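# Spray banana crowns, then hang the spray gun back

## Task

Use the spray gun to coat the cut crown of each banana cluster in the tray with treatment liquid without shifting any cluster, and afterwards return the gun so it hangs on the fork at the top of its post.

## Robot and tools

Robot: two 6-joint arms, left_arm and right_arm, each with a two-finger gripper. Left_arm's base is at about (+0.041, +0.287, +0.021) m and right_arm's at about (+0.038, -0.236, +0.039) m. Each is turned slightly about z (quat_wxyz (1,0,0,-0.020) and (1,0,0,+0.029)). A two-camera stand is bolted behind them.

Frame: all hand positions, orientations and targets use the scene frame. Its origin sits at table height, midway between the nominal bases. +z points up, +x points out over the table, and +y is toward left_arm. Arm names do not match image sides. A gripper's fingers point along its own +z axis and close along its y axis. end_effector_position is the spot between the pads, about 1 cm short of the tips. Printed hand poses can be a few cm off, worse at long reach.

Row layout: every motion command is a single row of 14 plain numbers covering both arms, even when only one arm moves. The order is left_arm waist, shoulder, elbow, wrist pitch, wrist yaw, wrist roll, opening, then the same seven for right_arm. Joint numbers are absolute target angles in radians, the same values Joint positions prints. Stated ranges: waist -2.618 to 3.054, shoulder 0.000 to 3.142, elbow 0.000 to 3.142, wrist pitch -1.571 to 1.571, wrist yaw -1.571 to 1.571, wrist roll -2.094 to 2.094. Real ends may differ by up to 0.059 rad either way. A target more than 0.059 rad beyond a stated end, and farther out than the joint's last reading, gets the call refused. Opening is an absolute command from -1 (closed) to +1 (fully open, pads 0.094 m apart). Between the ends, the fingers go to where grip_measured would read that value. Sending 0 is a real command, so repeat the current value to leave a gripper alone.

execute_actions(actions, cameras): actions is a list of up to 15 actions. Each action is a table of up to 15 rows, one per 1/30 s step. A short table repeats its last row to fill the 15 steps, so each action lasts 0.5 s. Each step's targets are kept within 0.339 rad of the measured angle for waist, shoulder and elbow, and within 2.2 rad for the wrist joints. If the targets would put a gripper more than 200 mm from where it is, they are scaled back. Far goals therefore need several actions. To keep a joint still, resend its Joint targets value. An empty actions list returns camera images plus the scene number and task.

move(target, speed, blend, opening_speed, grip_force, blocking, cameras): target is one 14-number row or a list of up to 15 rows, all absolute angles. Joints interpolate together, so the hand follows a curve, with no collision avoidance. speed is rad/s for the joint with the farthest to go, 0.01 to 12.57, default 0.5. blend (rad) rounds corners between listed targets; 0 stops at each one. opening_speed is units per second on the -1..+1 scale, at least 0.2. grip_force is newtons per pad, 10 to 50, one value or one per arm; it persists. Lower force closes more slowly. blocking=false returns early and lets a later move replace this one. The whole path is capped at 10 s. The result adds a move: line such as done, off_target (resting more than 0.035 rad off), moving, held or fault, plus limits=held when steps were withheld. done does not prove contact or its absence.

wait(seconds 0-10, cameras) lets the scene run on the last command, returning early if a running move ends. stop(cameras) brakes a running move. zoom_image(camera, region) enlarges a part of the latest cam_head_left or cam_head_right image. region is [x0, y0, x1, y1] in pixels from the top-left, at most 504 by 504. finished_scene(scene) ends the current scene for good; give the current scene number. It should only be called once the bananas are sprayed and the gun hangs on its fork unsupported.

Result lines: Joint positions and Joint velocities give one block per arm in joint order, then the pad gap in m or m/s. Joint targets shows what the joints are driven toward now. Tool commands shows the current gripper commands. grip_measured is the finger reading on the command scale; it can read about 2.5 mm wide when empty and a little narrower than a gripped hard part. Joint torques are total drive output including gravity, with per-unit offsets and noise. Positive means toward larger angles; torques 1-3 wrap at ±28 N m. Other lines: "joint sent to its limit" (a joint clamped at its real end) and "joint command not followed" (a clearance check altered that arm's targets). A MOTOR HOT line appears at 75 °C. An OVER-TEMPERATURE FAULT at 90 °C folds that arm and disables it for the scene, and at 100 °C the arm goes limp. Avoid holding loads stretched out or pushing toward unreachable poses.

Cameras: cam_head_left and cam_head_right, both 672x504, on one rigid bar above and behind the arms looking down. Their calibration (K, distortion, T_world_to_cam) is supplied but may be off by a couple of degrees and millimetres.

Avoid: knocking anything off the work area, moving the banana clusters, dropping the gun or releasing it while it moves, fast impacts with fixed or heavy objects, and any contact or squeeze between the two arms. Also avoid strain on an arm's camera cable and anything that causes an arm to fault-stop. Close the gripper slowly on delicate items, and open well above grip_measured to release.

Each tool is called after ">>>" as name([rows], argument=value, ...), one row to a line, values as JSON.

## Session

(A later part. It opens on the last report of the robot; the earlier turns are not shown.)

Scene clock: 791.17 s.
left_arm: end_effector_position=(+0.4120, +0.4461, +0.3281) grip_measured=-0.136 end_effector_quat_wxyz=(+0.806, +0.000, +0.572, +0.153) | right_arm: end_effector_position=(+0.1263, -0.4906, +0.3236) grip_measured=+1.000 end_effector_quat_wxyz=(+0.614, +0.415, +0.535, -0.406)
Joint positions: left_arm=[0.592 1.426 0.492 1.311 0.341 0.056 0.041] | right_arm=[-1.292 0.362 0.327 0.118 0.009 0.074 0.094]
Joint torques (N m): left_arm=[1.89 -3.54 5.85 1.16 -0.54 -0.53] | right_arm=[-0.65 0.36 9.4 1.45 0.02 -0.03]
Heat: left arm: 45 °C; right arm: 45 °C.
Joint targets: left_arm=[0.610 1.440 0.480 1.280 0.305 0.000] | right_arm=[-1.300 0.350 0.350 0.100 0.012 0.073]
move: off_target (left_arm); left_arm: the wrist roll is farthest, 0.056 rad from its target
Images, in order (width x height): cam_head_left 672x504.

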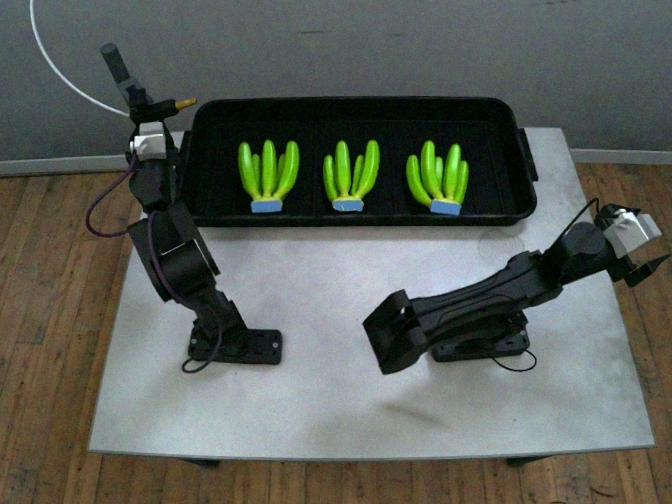

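>>> move([
  [0.607,1.63,0.655,1.345,0.31,0.03,-0.5,-1.3,0.35,0.35,0.1,0.012,0.073,1],
], speed=0.15, cameras=["cam_head_left"])

>>> zoom_image(camera="cam_head_left", region=[110, 75, 190, 155])

Scene clock: 805.23 s.
left_arm: end_effector_position=(+0.4369, +0.4598, +0.3354) grip_measured=-0.136 end_effector_quat_wxyz=(+0.816, +0.036, +0.545, +0.191) | right_arm: end_effector_position=(+0.1263, -0.4906, +0.3236) grip_measured=+1.000 end_effector_quat_wxyz=(+0.614, +0.415, +0.535, -0.406)
Joint positions: left_arm=[0.595 1.597 0.608 1.435 0.357 0.131 0.041] | right_arm=[-1.292 0.362 0.327 0.118 0.009 0.074 0.094]
Joint torques (N m): left_arm=[1.24 -3.29 11.36 0.56 -0.69 -1.02] | right_arm=[-0.62 0.32 9.55 1.46 -0.01 0.01]
Motor temperatures (°C): left_arm=[27 29 36 43 27 27 30] | right_arm=[27 26 45 42 29 24 29]
Heat: left arm: 43 °C; right arm: 45 °C.
Joint targets: left_arm=[0.607 1.630 0.655 1.345 0.310 0.030] | right_arm=[-1.300 0.350 0.350 0.100 0.012 0.073]
move: off_target (left_arm); left_arm: the wrist roll is farthest, 0.101 rad from its target
Images, in order (width x height): cam_head_left 672x504.

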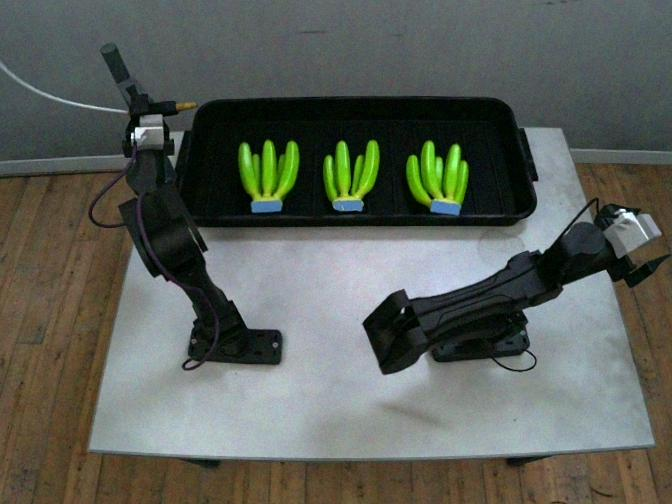

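Scaled by 6.300 from the camera's 672x504 image, which has a finer 960x720 frame.

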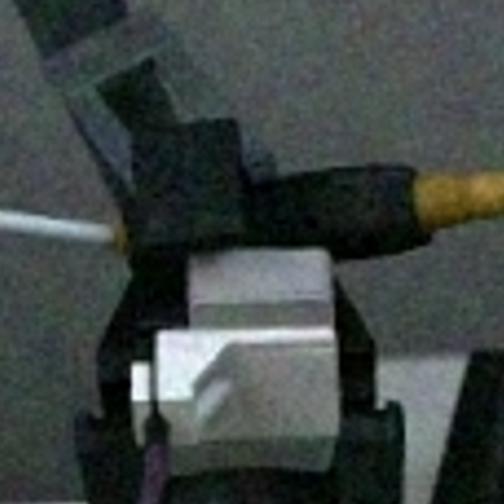

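>>> move([
  [0.584,1.42,0.5,1.29,0.3,0,-0.5,-1.3,0.35,0.35,0.1,0.012,0.073,1],
  [0.546,1.118,0.352,1.188,0.256,0,-0.5,-1.3,0.35,0.35,0.1,0.012,0.073,1],
  [0.478,0.774,0.192,0.945,0.192,0,-0.5,-1.3,0.35,0.35,0.1,0.012,0.073,1],
], speed=0.3, blend=0.02, cameras=["cam_head_left","cam_head_right"])

>>> zoom_image(camera="cam_head_left", region=[90, 50, 230, 190])

>>> zoom_image(camera="cam_head_right", region=[90, 50, 230, 190])

Scene clock: 818.93 s.
left_arm: end_effector_position=(+0.3327, +0.3841, +0.3188) grip_measured=-0.143 end_effector_quat_wxyz=(+0.800, -0.041, +0.586, +0.118) | right_arm: end_effector_position=(+0.1263, -0.4906, +0.3236) grip_measured=+1.000 end_effector_quat_wxyz=(+0.614, +0.415, +0.535, -0.406)
Joint positions: left_arm=[0.485 0.792 0.2 0.914 0.219 0.005 0.04] | right_arm=[-1.292 0.362 0.327 0.118 0.009 0.074 0.094]
Joint torques (N m): left_arm=[-0.73 -2.09 7.25 1.94 -0.39 -0.05] | right_arm=[-0.7 0.12 9.44 1.41 -0.05 0]
Heat: left arm: 43 °C; right arm: 46 °C.
Joint targets: left_arm=[0.478 0.774 0.192 0.945 0.192 0.000] | right_arm=[-1.300 0.350 0.350 0.100 0.012 0.073]
move: done

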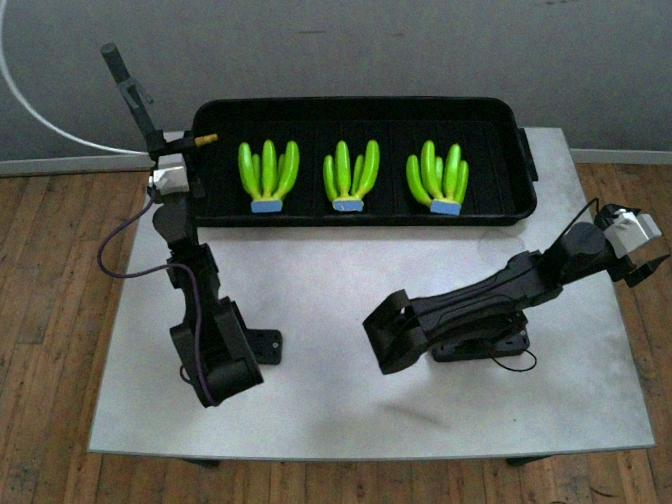

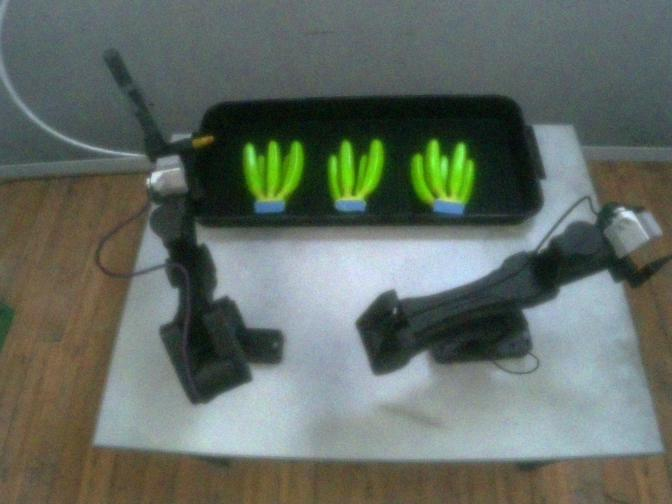

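Scaled by 3.600 from the camera's 672x504 image, which has a finer 960x720 frame.

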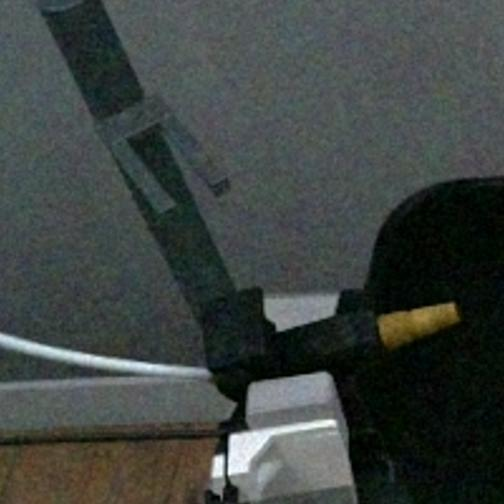

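Scaled by 3.600 from the camera's 672x504 image, which has a finer 960x720 frame.

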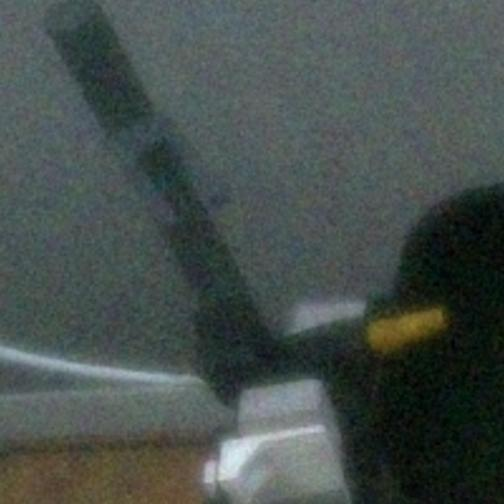

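>>> move(target=[0.495,0.69,0.685,-0.07,0.237,0,-0.5,-1.3,0.35,0.35,0.1,0.012,0.073,1], speed=0.5, cameras=["cam_head_left"])

>>> zoom_image(camera="cam_head_left", region=[90, 50, 230, 190])

Scene clock: 844.23 s.
left_arm: end_effector_position=(+0.3377, +0.3853, +0.3131) grip_measured=-0.143 end_effector_quat_wxyz=(+0.642, -0.096, +0.758, +0.059) | right_arm: end_effector_position=(+0.1263, -0.4906, +0.3236) grip_measured=+1.000 end_effector_quat_wxyz=(+0.614, +0.415, +0.535, -0.406)
Joint positions: left_arm=[0.485 0.708 0.644 -0.11 0.225 0.005 0.04] | right_arm=[-1.292 0.362 0.327 0.118 0.009 0.074 0.094]
Joint torques (N m): left_arm=[0.98 -1.72 12.46 2.07 0.17 -0.02] | right_arm=[-0.66 0.24 9.46 1.46 -0.01 -0.03]
Heat: left arm: 45 °C; right arm: 46 °C.
Joint targets: left_arm=[0.495 0.690 0.685 -0.070 0.237 0.000] | right_arm=[-1.300 0.350 0.350 0.100 0.012 0.073]
move: off_target (left_arm); left_arm: the elbow is farthest, 0.041 rad from its target
Images, in order (width x height): cam_head_left 672x504.

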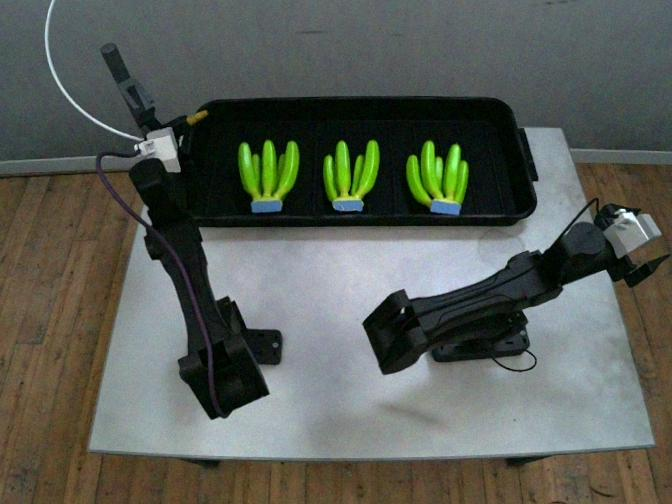

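Scaled by 3.600 from the camera's 672x504 image, which has a finer 960x720 frame.

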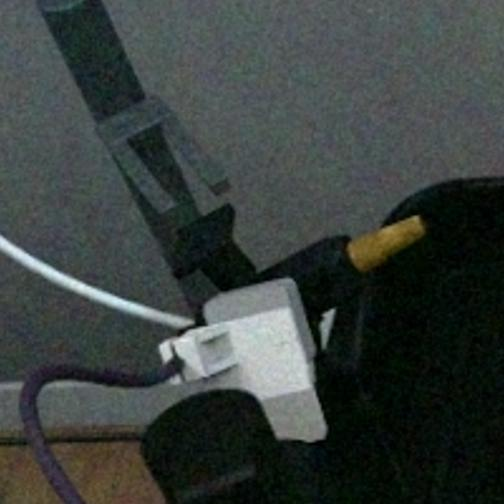

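>>> move(target=[0.495,0.67,0.62,0.1,0.237,0.16,-0.5,-1.3,0.35,0.35,0.1,0.012,0.073,1], speed=0.5, cameras=["cam_head_left"])

>>> zoom_image(camera="cam_head_left", region=[90, 50, 230, 190])

Scene clock: 858.33 s.
left_arm: end_effector_position=(+0.3377, +0.3852, +0.3477) grip_measured=-0.143 end_effector_quat_wxyz=(+0.688, -0.024, +0.714, +0.129) | right_arm: end_effector_position=(+0.1263, -0.4906, +0.3236) grip_measured=+1.000 end_effector_quat_wxyz=(+0.614, +0.415, +0.535, -0.406)
Joint positions: left_arm=[0.485 0.687 0.628 0.039 0.226 0.156 0.04] | right_arm=[-1.292 0.362 0.327 0.118 0.009 0.074 0.094]
Joint torques (N m): left_arm=[0.98 -1.58 7.75 2.32 0.17 0] | right_arm=[-0.85 0.21 9.65 1.46 -0.03 0.02]
Motor temperatures (°C): left_arm=[27 29 36 48 27 26 30] | right_arm=[27 26 46 42 29 24 29]
Heat: left arm: 48 °C; right arm: 46 °C.
Joint targets: left_arm=[0.495 0.670 0.620 0.100 0.237 0.160] | right_arm=[-1.300 0.350 0.350 0.100 0.012 0.073]
move: off_target (left_arm); left_arm: the wrist pitch is farthest, 0.061 rad from its target
Images, in order (width x height): cam_head_left 672x504.

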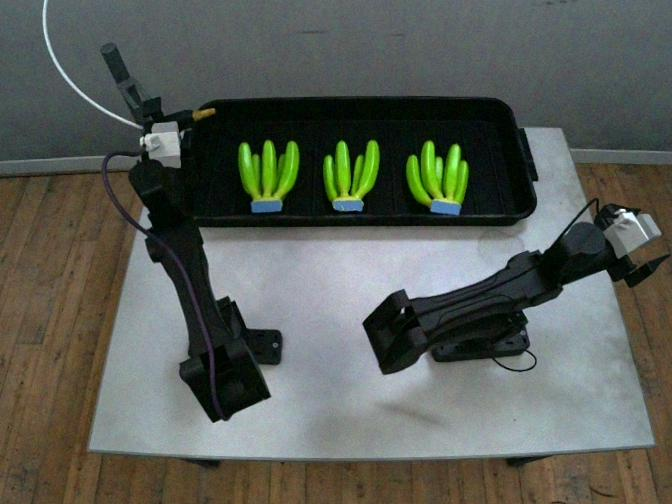

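Scaled by 3.600 from the camera's 672x504 image, which has a finer 960x720 frame.

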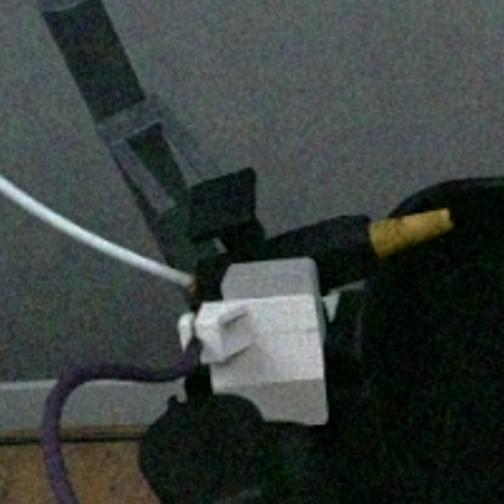

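>>> move(target=[0.557,0.909,0.634,0.345,0.286,0.16,-0.5,-1.3,0.35,0.35,0.1,0.012,0.073,1], speed=0.25, cameras=["cam_head_left","cam_head_right"])

>>> zoom_image(camera="cam_head_left", region=[100, 65, 190, 155])

Scene clock: 876.87 s.
left_arm: end_effector_position=(+0.3737, +0.4184, +0.3367) grip_measured=-0.143 end_effector_quat_wxyz=(+0.693, -0.028, +0.708, +0.137) | right_arm: end_effector_position=(+0.1263, -0.4906, +0.3236) grip_measured=+1.000 end_effector_quat_wxyz=(+0.614, +0.415, +0.535, -0.406)
Joint positions: left_arm=[0.55 0.913 0.628 0.282 0.275 0.157 0.04] | right_arm=[-1.292 0.362 0.327 0.118 0.009 0.074 0.094]
Joint torques (N m): left_arm=[0.68 -1.88 9.13 2.32 0.11 0.07] | right_arm=[-0.81 0.23 9.48 1.46 0.01 -0.05]
Heat: left arm: 49 °C; right arm: 47 °C.
Joint targets: left_arm=[0.557 0.909 0.634 0.345 0.286 0.160] | right_arm=[-1.300 0.350 0.350 0.100 0.012 0.073]
move: off_target (left_arm); left_arm: the wrist pitch is farthest, 0.063 rad from its target

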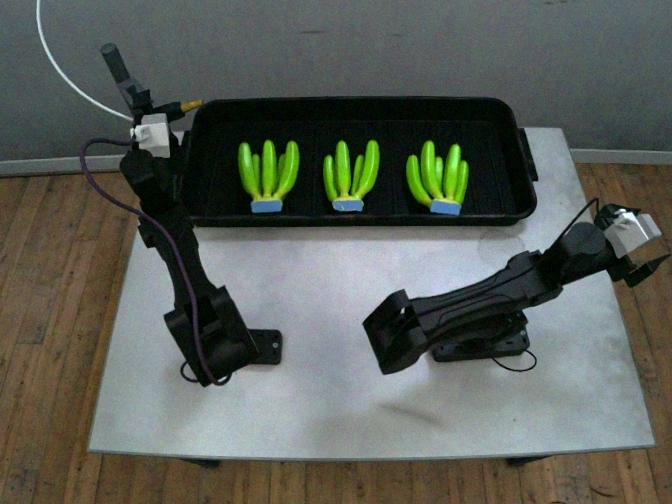

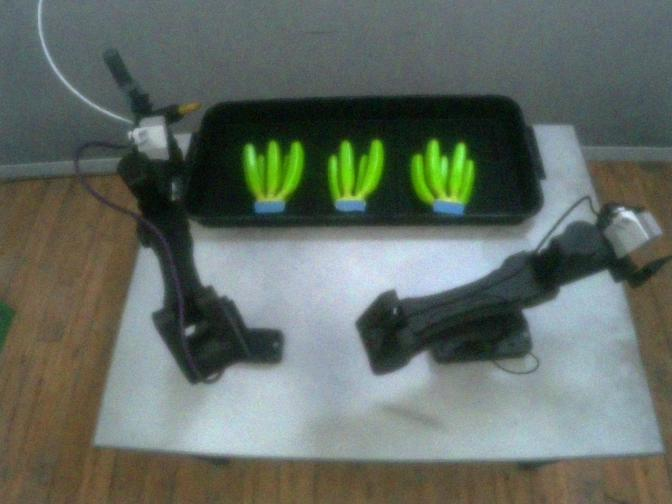

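Scaled by 5.600 from the camera's 672x504 image, which has a finer 960x720 frame.

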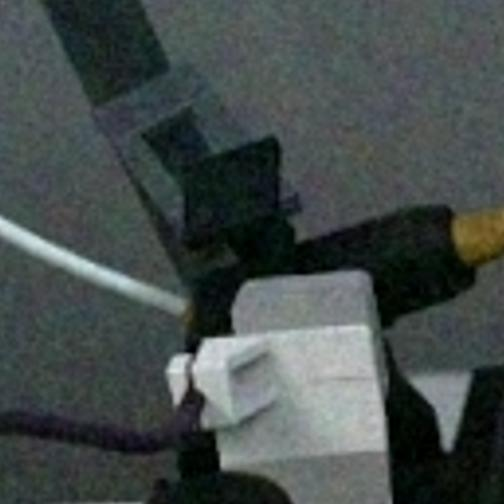

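>>> move(target=[0.557,0.909,0.588,0.365,0.286,0.16,-0.5,-1.3,0.35,0.35,0.1,0.012,0.073,1], speed=0.25, cameras=["cam_head_left","cam_head_right"])

>>> zoom_image(camera="cam_head_left", region=[100, 65, 190, 155])

Scene clock: 891.87 s.
left_arm: end_effector_position=(+0.3732, +0.4180, +0.3248) grip_measured=-0.143 end_effector_quat_wxyz=(+0.688, -0.029, +0.712, +0.135) | right_arm: end_effector_position=(+0.1263, -0.4906, +0.3236) grip_measured=+1.000 end_effector_quat_wxyz=(+0.614, +0.415, +0.535, -0.406)
Joint positions: left_arm=[0.55 0.913 0.594 0.302 0.276 0.157 0.04] | right_arm=[-1.292 0.362 0.327 0.118 0.009 0.074 0.094]
Joint torques (N m): left_arm=[0.72 -1.95 8.01 2.33 0.14 0.05] | right_arm=[-0.47 0.29 9.4 1.41 0.01 -0.02]
Heat: left arm: 48 °C; right arm: 47 °C.
Joint targets: left_arm=[0.557 0.909 0.588 0.365 0.286 0.160] | right_arm=[-1.300 0.350 0.350 0.100 0.012 0.073]
move: off_target (left_arm); left_arm: the wrist pitch is farthest, 0.063 rad from its target

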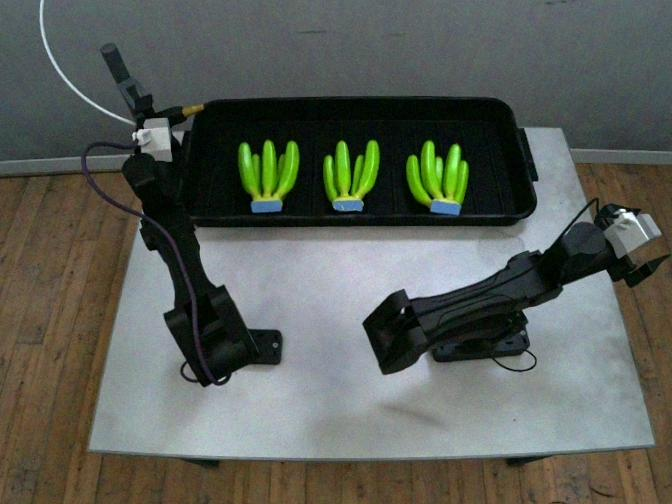

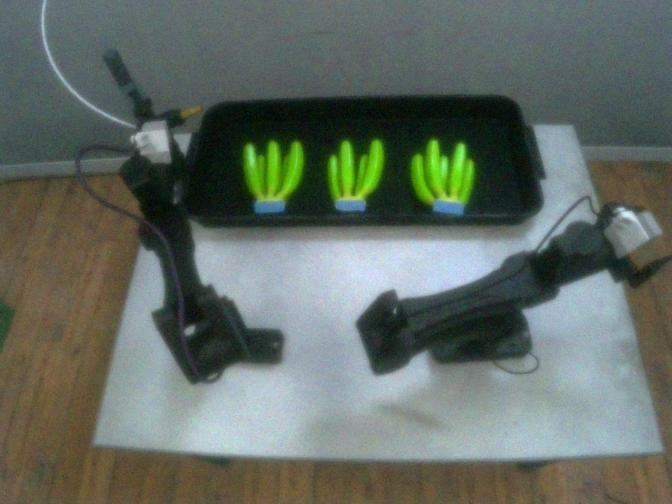

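Scaled by 5.600 from the camera's 672x504 image, which has a finer 960x720 frame.

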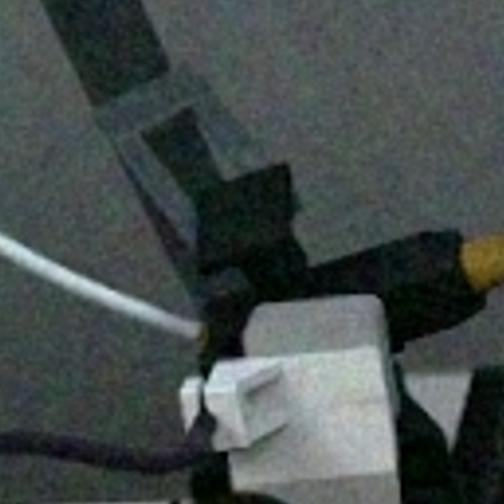

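>>> move(target=[0.589,1.196,0.768,0.505,0.315,0.16,-0.5,-1.3,0.35,0.35,0.1,0.012,0.073,1], speed=0.15, cameras=["cam_head_left","cam_head_right"])

>>> zoom_image(camera="cam_head_left", region=[100, 65, 190, 155])

Scene clock: 901.10 s.
left_arm: end_effector_position=(+0.4090, +0.4479, +0.3166) grip_measured=-0.143 end_effector_quat_wxyz=(+0.682, +0.004, +0.714, +0.156) | right_arm: end_effector_position=(+0.1263, -0.4906, +0.3236) grip_measured=+1.000 end_effector_quat_wxyz=(+0.614, +0.415, +0.535, -0.406)
Joint positions: left_arm=[0.6 1.149 0.673 0.454 0.342 0.237 0.04] | right_arm=[-1.292 0.362 0.327 0.118 0.009 0.074 0.094]
Joint torques (N m): left_arm=[-0.94 0.23 17.88 2.18 -0.3 -0.74] | right_arm=[-0.76 0.32 9.55 1.43 -0.01 0.03]
Heat: left arm: 48 °C; right arm: 47 °C.
Joint targets: left_arm=[0.589 1.196 0.768 0.505 0.315 0.160] | right_arm=[-1.300 0.350 0.350 0.100 0.012 0.073]
move: off_target (left_arm); left_arm: the elbow is farthest, 0.095 rad from its target

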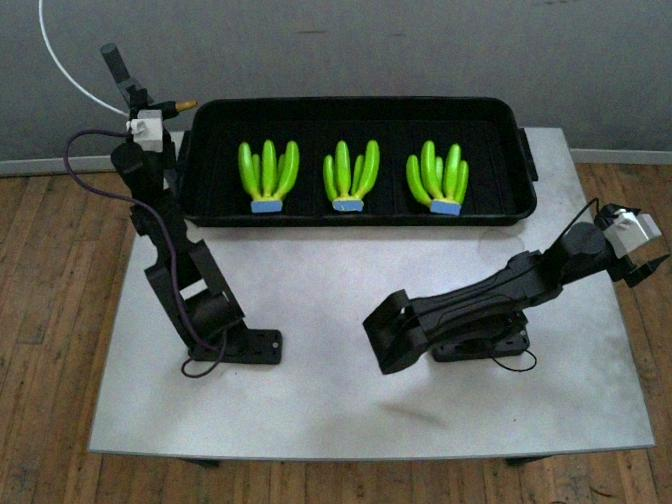

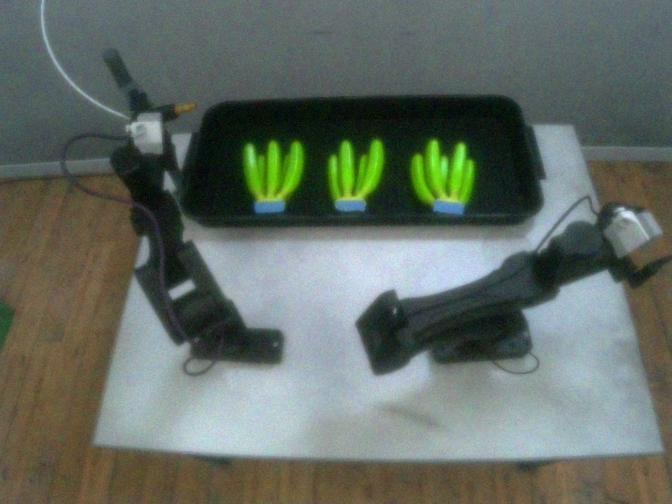

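Scaled by 5.600 from the camera's 672x504 image, which has a finer 960x720 frame.

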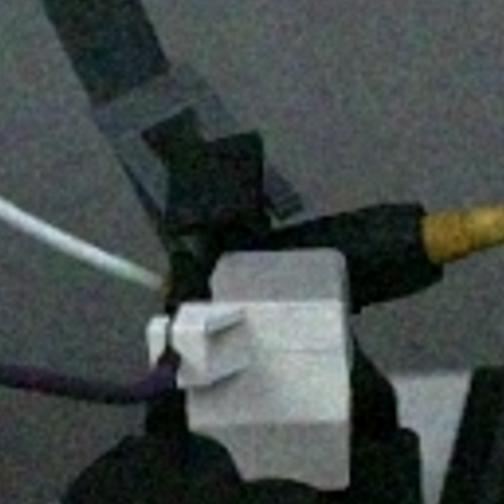

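>>> move([
  [0.55,0.935,0.60,0.36,0.27,0.13,-0.5,-1.3,0.35,0.35,0.1,0.012,0.073,1],
], speed=0.25, cameras=["cam_head_left","cam_head_right"])

>>> zoom_image(camera="cam_head_left", region=[115, 75, 175, 135])

>>> zoom_image(camera="cam_head_right", region=[115, 75, 175, 135])

Scene clock: 924.43 s.
left_arm: end_effector_position=(+0.3804, +0.4230, +0.3199) grip_measured=-0.144 end_effector_quat_wxyz=(+0.684, -0.037, +0.717, +0.124) | right_arm: end_effector_position=(+0.1263, -0.4906, +0.3236) grip_measured=+1.000 end_effector_quat_wxyz=(+0.614, +0.415, +0.535, -0.406)
Joint positions: left_arm=[0.557 0.959 0.608 0.318 0.286 0.138 0.04] | right_arm=[-1.292 0.362 0.327 0.118 0.009 0.074 0.094]
Joint torques (N m): left_arm=[-0.76 -4.15 7.75 2.14 -0.17 -0.05] | right_arm=[-0.68 0.28 9.51 1.47 0.01 0.03]
Motor temperatures (°C): left_arm=[27 28 45 49 27 27 30] | right_arm=[27 26 47 42 29 24 29]
Heat: left arm: 49 °C; right arm: 47 °C.
Joint targets: left_arm=[0.550 0.935 0.600 0.360 0.270 0.130] | right_arm=[-1.300 0.350 0.350 0.100 0.012 0.073]
move: off_target (left_arm); left_arm: the wrist pitch is farthest, 0.042 rad from its target

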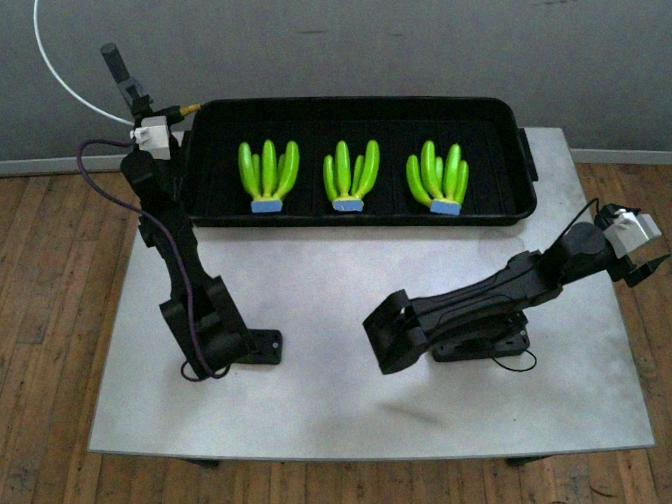

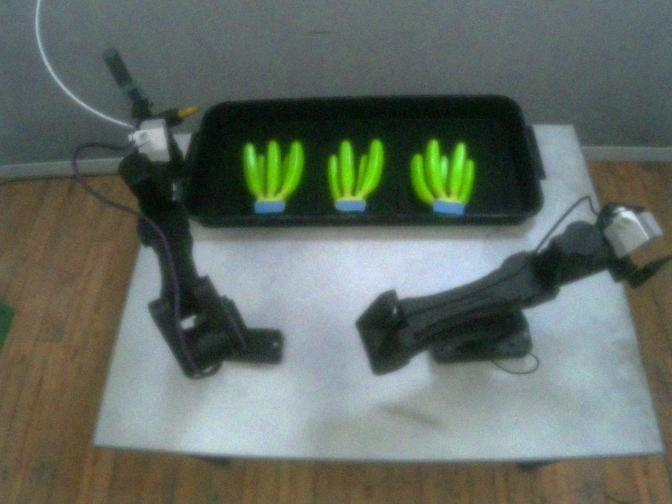

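Scaled by 8.400 from the camera's 672x504 image, which has a finer 960x720 frame.

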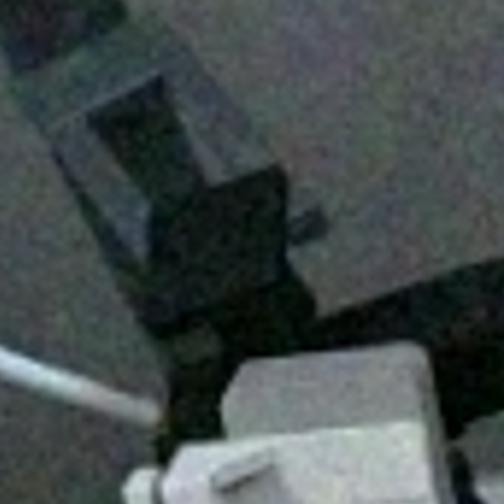

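Scaled by 8.400 from the camera's 672x504 image, which has a finer 960x720 frame.

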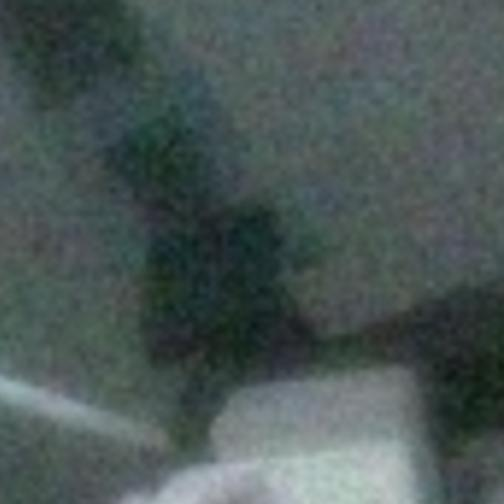

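>>> move([
  [0.54,0.88,0.66,0.26,0.26,0.13,-0.5,-1.3,0.35,0.35,0.1,0.012,0.073,1],
  [0.555,0.95,0.69,0.32,0.275,0.13,-0.5,-1.3,0.35,0.35,0.1,0.012,0.073,1],
  [0.581,1.186,0.808,0.45,0.307,0.13,-0.5,-1.3,0.35,0.35,0.1,0.012,0.073,1],
], speed=0.2, cameras=["cam_head_left","cam_head_right"])

>>> zoom_image(camera="cam_head_left", region=[115, 75, 175, 135])

Scene clock: 951.37 s.
left_arm: end_effector_position=(+0.4006, +0.4308, +0.3234) grip_measured=-0.144 end_effector_quat_wxyz=(+0.689, -0.002, +0.718, +0.096) | right_arm: end_effector_position=(+0.1263, -0.4906, +0.3236) grip_measured=+1.000 end_effector_quat_wxyz=(+0.614, +0.415, +0.535, -0.406)
Joint positions: left_arm=[0.614 1.088 0.68 0.373 0.433 0.151 0.04] | right_arm=[-1.292 0.362 0.327 0.118 0.009 0.074 0.094]
Joint torques (N m): left_arm=[-3.22 5.37 21.2 2.38 -1.49 -0.17] | right_arm=[-0.69 0.1 9.57 1.43 -0.04 -0.01]
Motor temperatures (°C): left_arm=[27 29 38 50 27 26 30] | right_arm=[27 26 48 42 29 24 29]
Heat: left arm: 50 °C; right arm: 48 °C.
Joint targets: left_arm=[0.581 1.186 0.808 0.450 0.307 0.130] | right_arm=[-1.300 0.350 0.350 0.100 0.012 0.073]
move: off_target (left_arm); left_arm: the elbow is farthest, 0.128 rad from its target

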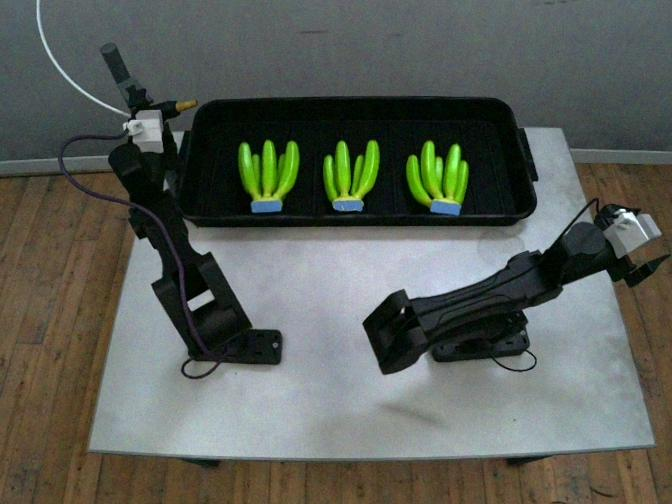

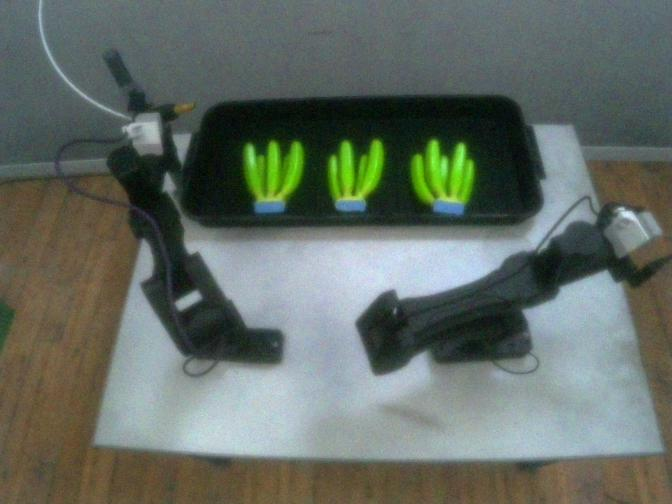

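Scaled by 8.400 from the camera's 672x504 image, which has a finer 960x720 frame.

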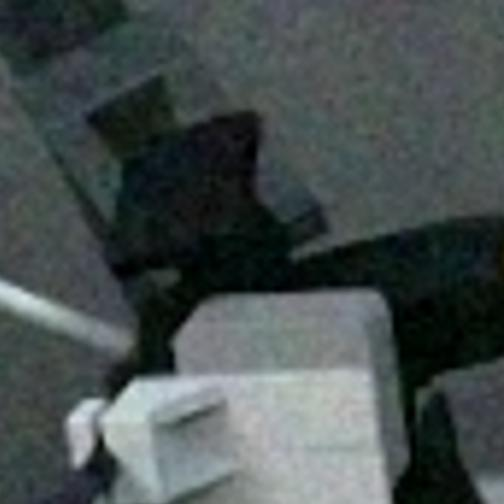

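>>> move([
  [0.555,0.95,0.66,0.32,0.275,0.08,-0.5,-1.3,0.35,0.35,0.1,0.012,0.073,1],
  [0.492,0.69,0.6,0.125,0.225,0.08,-0.5,-1.3,0.35,0.35,0.1,0.012,0.073,1],
], speed=0.4, blend=0.02, cameras=["cam_head_left","cam_head_right"])

>>> zoom_image(camera="cam_head_left", region=[90, 50, 230, 190])

>>> zoom_image(camera="cam_head_left", region=[130, 80, 220, 170])

Scene clock: 985.27 s.
left_arm: end_effector_position=(+0.3410, +0.3884, +0.3444) grip_measured=-0.144 end_effector_quat_wxyz=(+0.695, -0.048, +0.709, +0.106) | right_arm: end_effector_position=(+0.1263, -0.4906, +0.3236) grip_measured=+1.000 end_effector_quat_wxyz=(+0.614, +0.415, +0.535, -0.406)
Joint positions: left_arm=[0.499 0.705 0.609 0.085 0.241 0.087 0.04] | right_arm=[-1.292 0.362 0.327 0.118 0.009 0.074 0.094]
Joint torques (N m): left_arm=[-0.62 -1.43 7.56 2.08 -0.17 -0.06] | right_arm=[-0.64 0.47 9.5 1.45 -0.03 -0.01]
Motor temperatures (°C): left_arm=[27 29 46 50 28 26 30] | right_arm=[27 26 48 42 29 24 29]
Heat: left arm: 50 °C; right arm: 48 °C.
Joint targets: left_arm=[0.492 0.690 0.600 0.125 0.225 0.080] | right_arm=[-1.300 0.350 0.350 0.100 0.012 0.073]
move: off_target (left_arm); left_arm: the wrist pitch is farthest, 0.040 rad from its target

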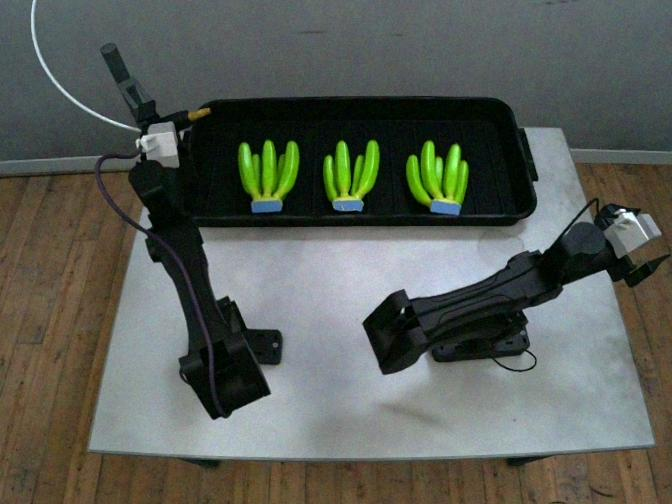

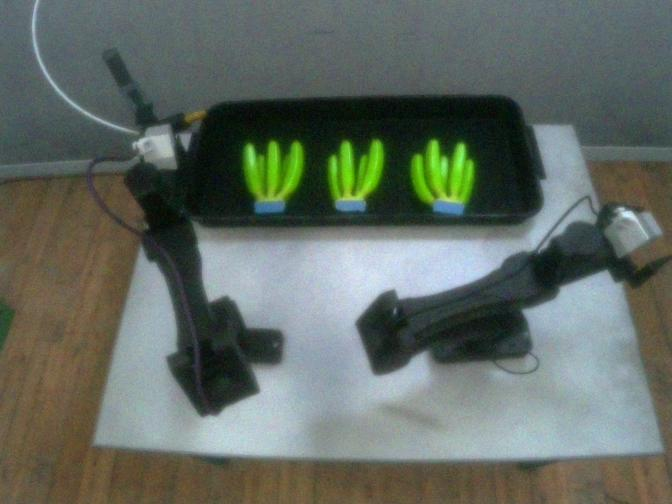

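Scaled by 3.600 from the camera's 672x504 image, which has a finer 960x720 frame.

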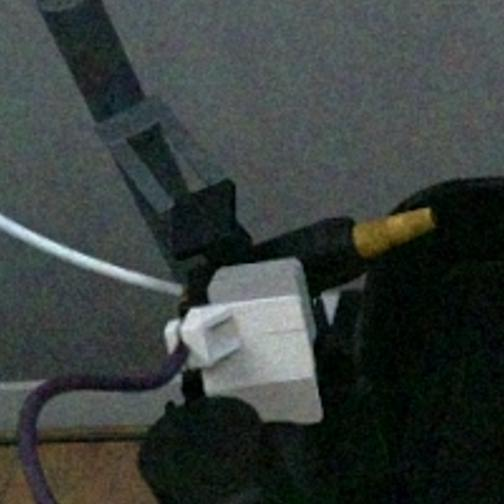

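Scaled by 5.600 from the camera's 672x504 image, which has a finer 960x720 frame.

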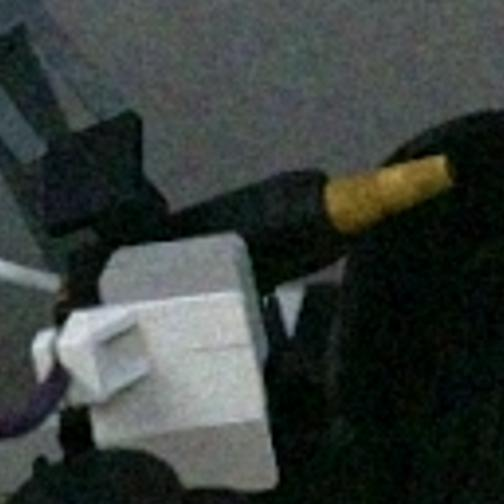

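>>> move([
  [0.495,0.742,0.81,-0.24,0.237,0.08,-0.5,-1.3,0.35,0.35,0.1,0.012,0.073,1],
], speed=0.4, cameras=["cam_head_left"])

>>> zoom_image(camera="cam_head_left", region=[90, 50, 230, 190])

Scene clock: 1009.10 s.
left_arm: end_effector_position=(+0.3348, +0.3854, +0.3227) grip_measured=-0.144 end_effector_quat_wxyz=(+0.610, -0.073, +0.785, +0.072) | right_arm: end_effector_position=(+0.1263, -0.4906, +0.3236) grip_measured=+1.000 end_effector_quat_wxyz=(+0.614, +0.415, +0.535, -0.406)
Joint positions: left_arm=[0.499 0.745 0.768 -0.277 0.241 0.087 0.04] | right_arm=[-1.292 0.362 0.327 0.118 0.009 0.074 0.094]
Joint torques (N m): left_arm=[-0.42 -0.47 12.33 2.05 0.01 -0.02] | right_arm=[-0.84 0.25 9.4 1.45 -0.03 0.03]
Motor temperatures (°C): left_arm=[27 29 38 50 27 26 30] | right_arm=[27 26 48 42 29 24 29]
Heat: left arm: 50 °C; right arm: 48 °C.
Joint targets: left_arm=[0.495 0.742 0.810 -0.240 0.237 0.080] | right_arm=[-1.300 0.350 0.350 0.100 0.012 0.073]
move: off_target (left_arm); left_arm: the elbow is farthest, 0.042 rad from its target
Images, in order (width x height): cam_head_left 672x504.

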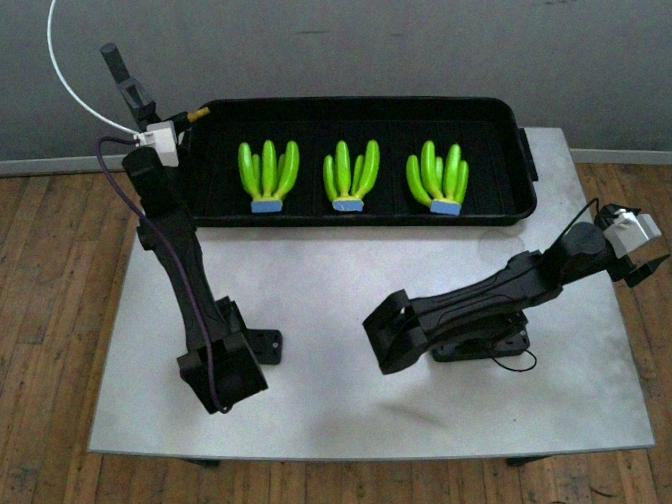

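Scaled by 3.600 from the camera's 672x504 image, which has a finer 960x720 frame.

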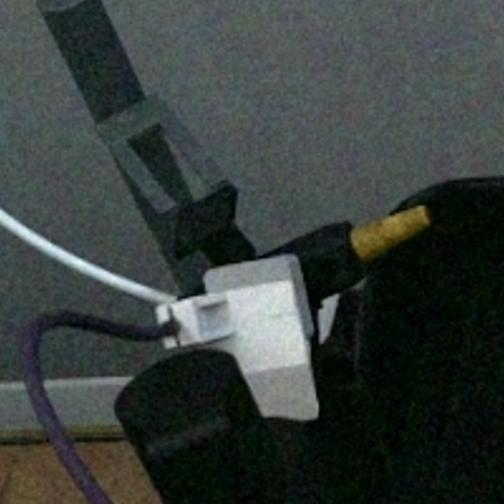

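>>> wait(seconds=0.1, cameras=["cam_head_right","cam_head_left"])

>>> zoom_image(camera="cam_head_right", region=[90, 50, 230, 190])

>>> zoom_image(camera="cam_head_right", region=[160, 85, 220, 145])

>>> zoom_image(camera="cam_head_left", region=[160, 85, 220, 145])

Scene clock: 1025.53 s.
left_arm: end_effector_position=(+0.3347, +0.3854, +0.3226) grip_measured=-0.144 end_effector_quat_wxyz=(+0.610, -0.073, +0.786, +0.072) | right_arm: end_effector_position=(+0.1263, -0.4906, +0.3236) grip_measured=+1.000 end_effector_quat_wxyz=(+0.614, +0.415, +0.535, -0.406)
Joint positions: left_arm=[0.499 0.745 0.768 -0.278 0.241 0.087 0.04] | right_arm=[-1.292 0.362 0.327 0.118 0.009 0.074 0.094]
Joint torques (N m): left_arm=[-0.36 -0.53 12.4 2.09 0 -0.06] | right_arm=[-0.8 0.17 9.36 1.51 0 0.04]
Heat: left arm: 49 °C; right arm: 49 °C.
Joint targets: left_arm=[0.495 0.742 0.810 -0.240 0.237 0.080] | right_arm=[-1.300 0.350 0.350 0.100 0.012 0.073]
Tool commands: left_gripper/opening=-0.5 right_gripper/opening=+1.0
wait: 0.10 s; at rest from the start

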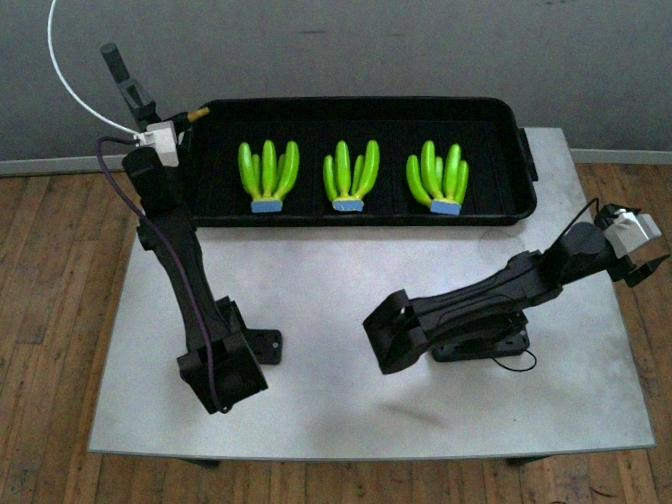

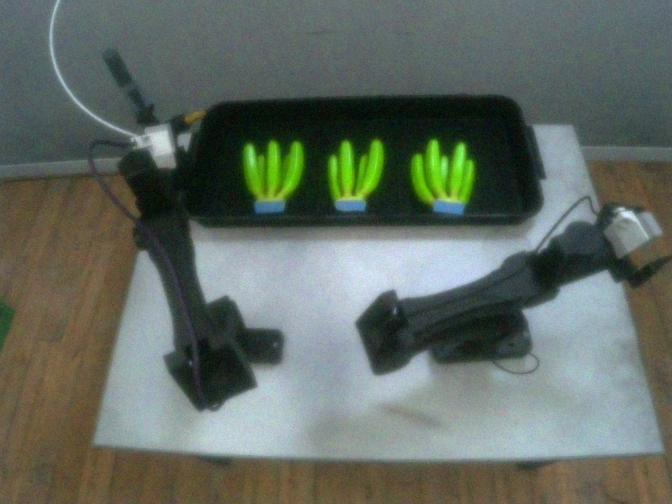

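Scaled by 3.600 from the camera's 672x504 image, which has a finer 960x720 frame.

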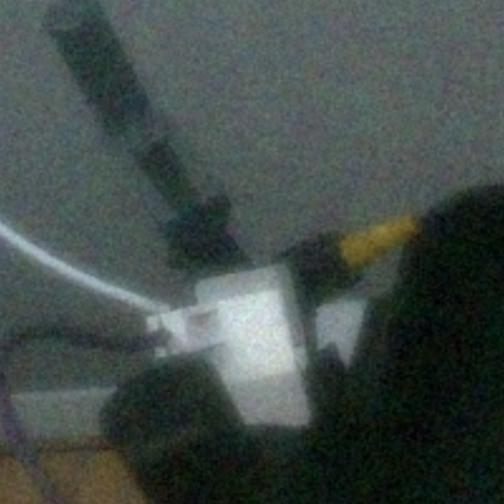

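Scaled by 8.400 from the camera's 672x504 image, which has a finer 960x720 frame.

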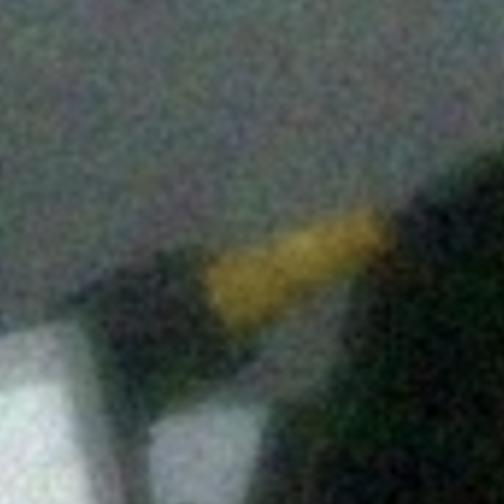

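Scaled by 8.400 from the camera's 672x504 image, which has a finer 960x720 frame.

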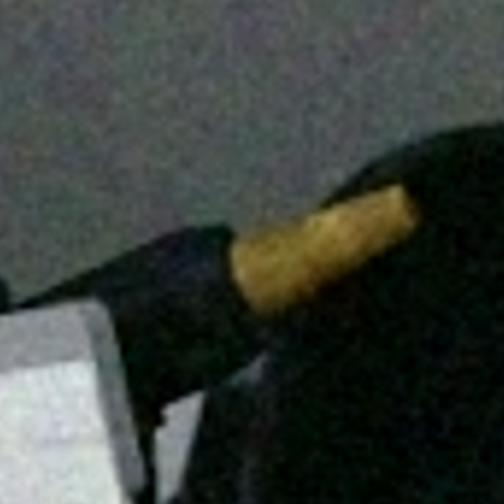

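>>> move([
  [0.54,0.932,0.79,-0.025,0.28,0.08,-0.5,-1.3,0.35,0.35,0.1,0.012,0.073,1],
], speed=0.25, cameras=["cam_head_left"])

>>> zoom_image(camera="cam_head_left", region=[110, 75, 190, 155])

Scene clock: 1046.07 s.
left_arm: end_effector_position=(+0.3725, +0.4128, +0.3094) grip_measured=-0.144 end_effector_quat_wxyz=(+0.611, -0.079, +0.784, +0.074) | right_arm: end_effector_position=(+0.1263, -0.4906, +0.3236) grip_measured=+1.000 end_effector_quat_wxyz=(+0.614, +0.415, +0.535, -0.406)
Joint positions: left_arm=[0.533 0.936 0.768 -0.085 0.264 0.087 0.04] | right_arm=[-1.292 0.362 0.327 0.118 0.009 0.074 0.094]
Joint torques (N m): left_arm=[0.68 -2.13 10.63 2.26 0.22 -0.04] | right_arm=[-0.73 0.24 9.66 1.46 0.02 -0.02]
Heat: left arm: 49 °C; right arm: 49 °C.
Joint targets: left_arm=[0.540 0.932 0.790 -0.025 0.280 0.080] | right_arm=[-1.300 0.350 0.350 0.100 0.012 0.073]
move: off_target (left_arm); left_arm: the wrist pitch is farthest, 0.060 rad from its target
Images, in order (width x height): cam_head_left 672x504.

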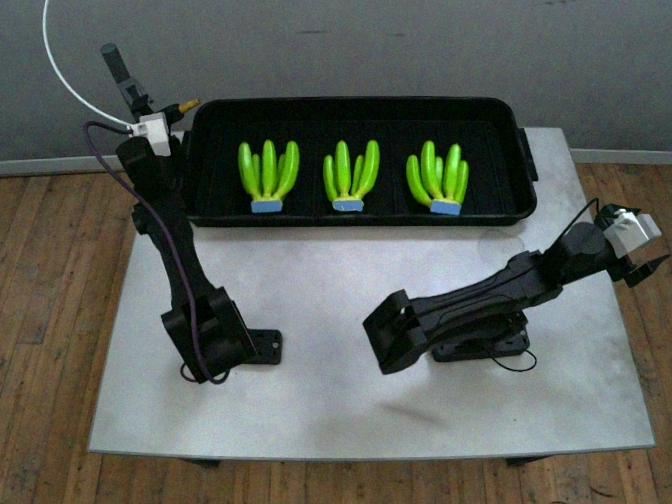

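Scaled by 6.300 from the camera's 672x504 image, which has a finer 960x720 frame.

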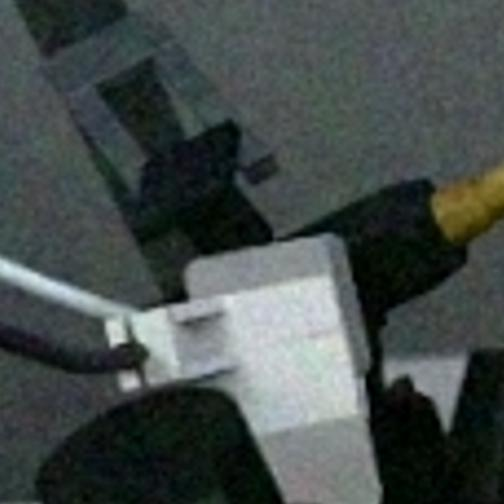

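>>> move([
  [0.558,1.06,0.865,0.05,0.295,0.08,-0.5,-1.3,0.35,0.35,0.1,0.012,0.073,1],
], speed=0.15, cameras=["cam_head_left"])

>>> zoom_image(camera="cam_head_left", region=[110, 75, 190, 155])

Scene clock: 1057.77 s.
left_arm: end_effector_position=(+0.3911, +0.4247, +0.3070) grip_measured=-0.144 end_effector_quat_wxyz=(+0.609, -0.071, +0.787, +0.073) | right_arm: end_effector_position=(+0.1263, -0.4906, +0.3236) grip_measured=+1.000 end_effector_quat_wxyz=(+0.614, +0.415, +0.535, -0.406)
Joint positions: left_arm=[0.551 1.038 0.808 -0.031 0.293 0.106 0.04] | right_arm=[-1.292 0.362 0.327 0.118 0.009 0.074 0.094]
Joint torques (N m): left_arm=[0.77 -0.9 14.26 2.46 0.07 -0.27] | right_arm=[-0.69 0.01 9.42 1.45 0.02 0.02]
Heat: left arm: 50 °C; right arm: 49 °C.
Joint targets: left_arm=[0.558 1.060 0.865 0.050 0.295 0.080] | right_arm=[-1.300 0.350 0.350 0.100 0.012 0.073]
move: off_target (left_arm); left_arm: the wrist pitch is farthest, 0.081 rad from its target
Images, in order (width x height): cam_head_left 672x504.

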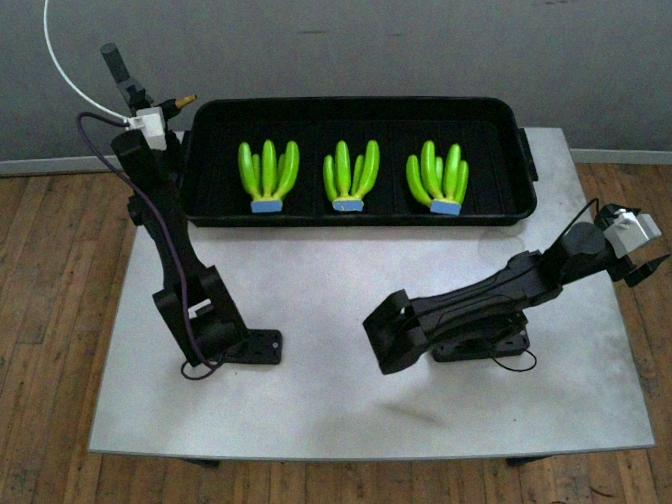

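Scaled by 6.300 from the camera's 672x504 image, which has a finer 960x720 frame.

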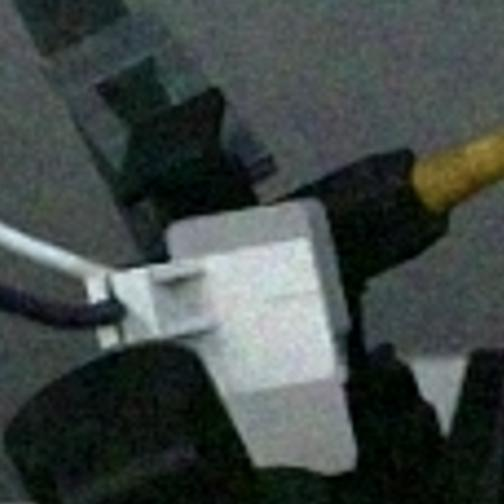

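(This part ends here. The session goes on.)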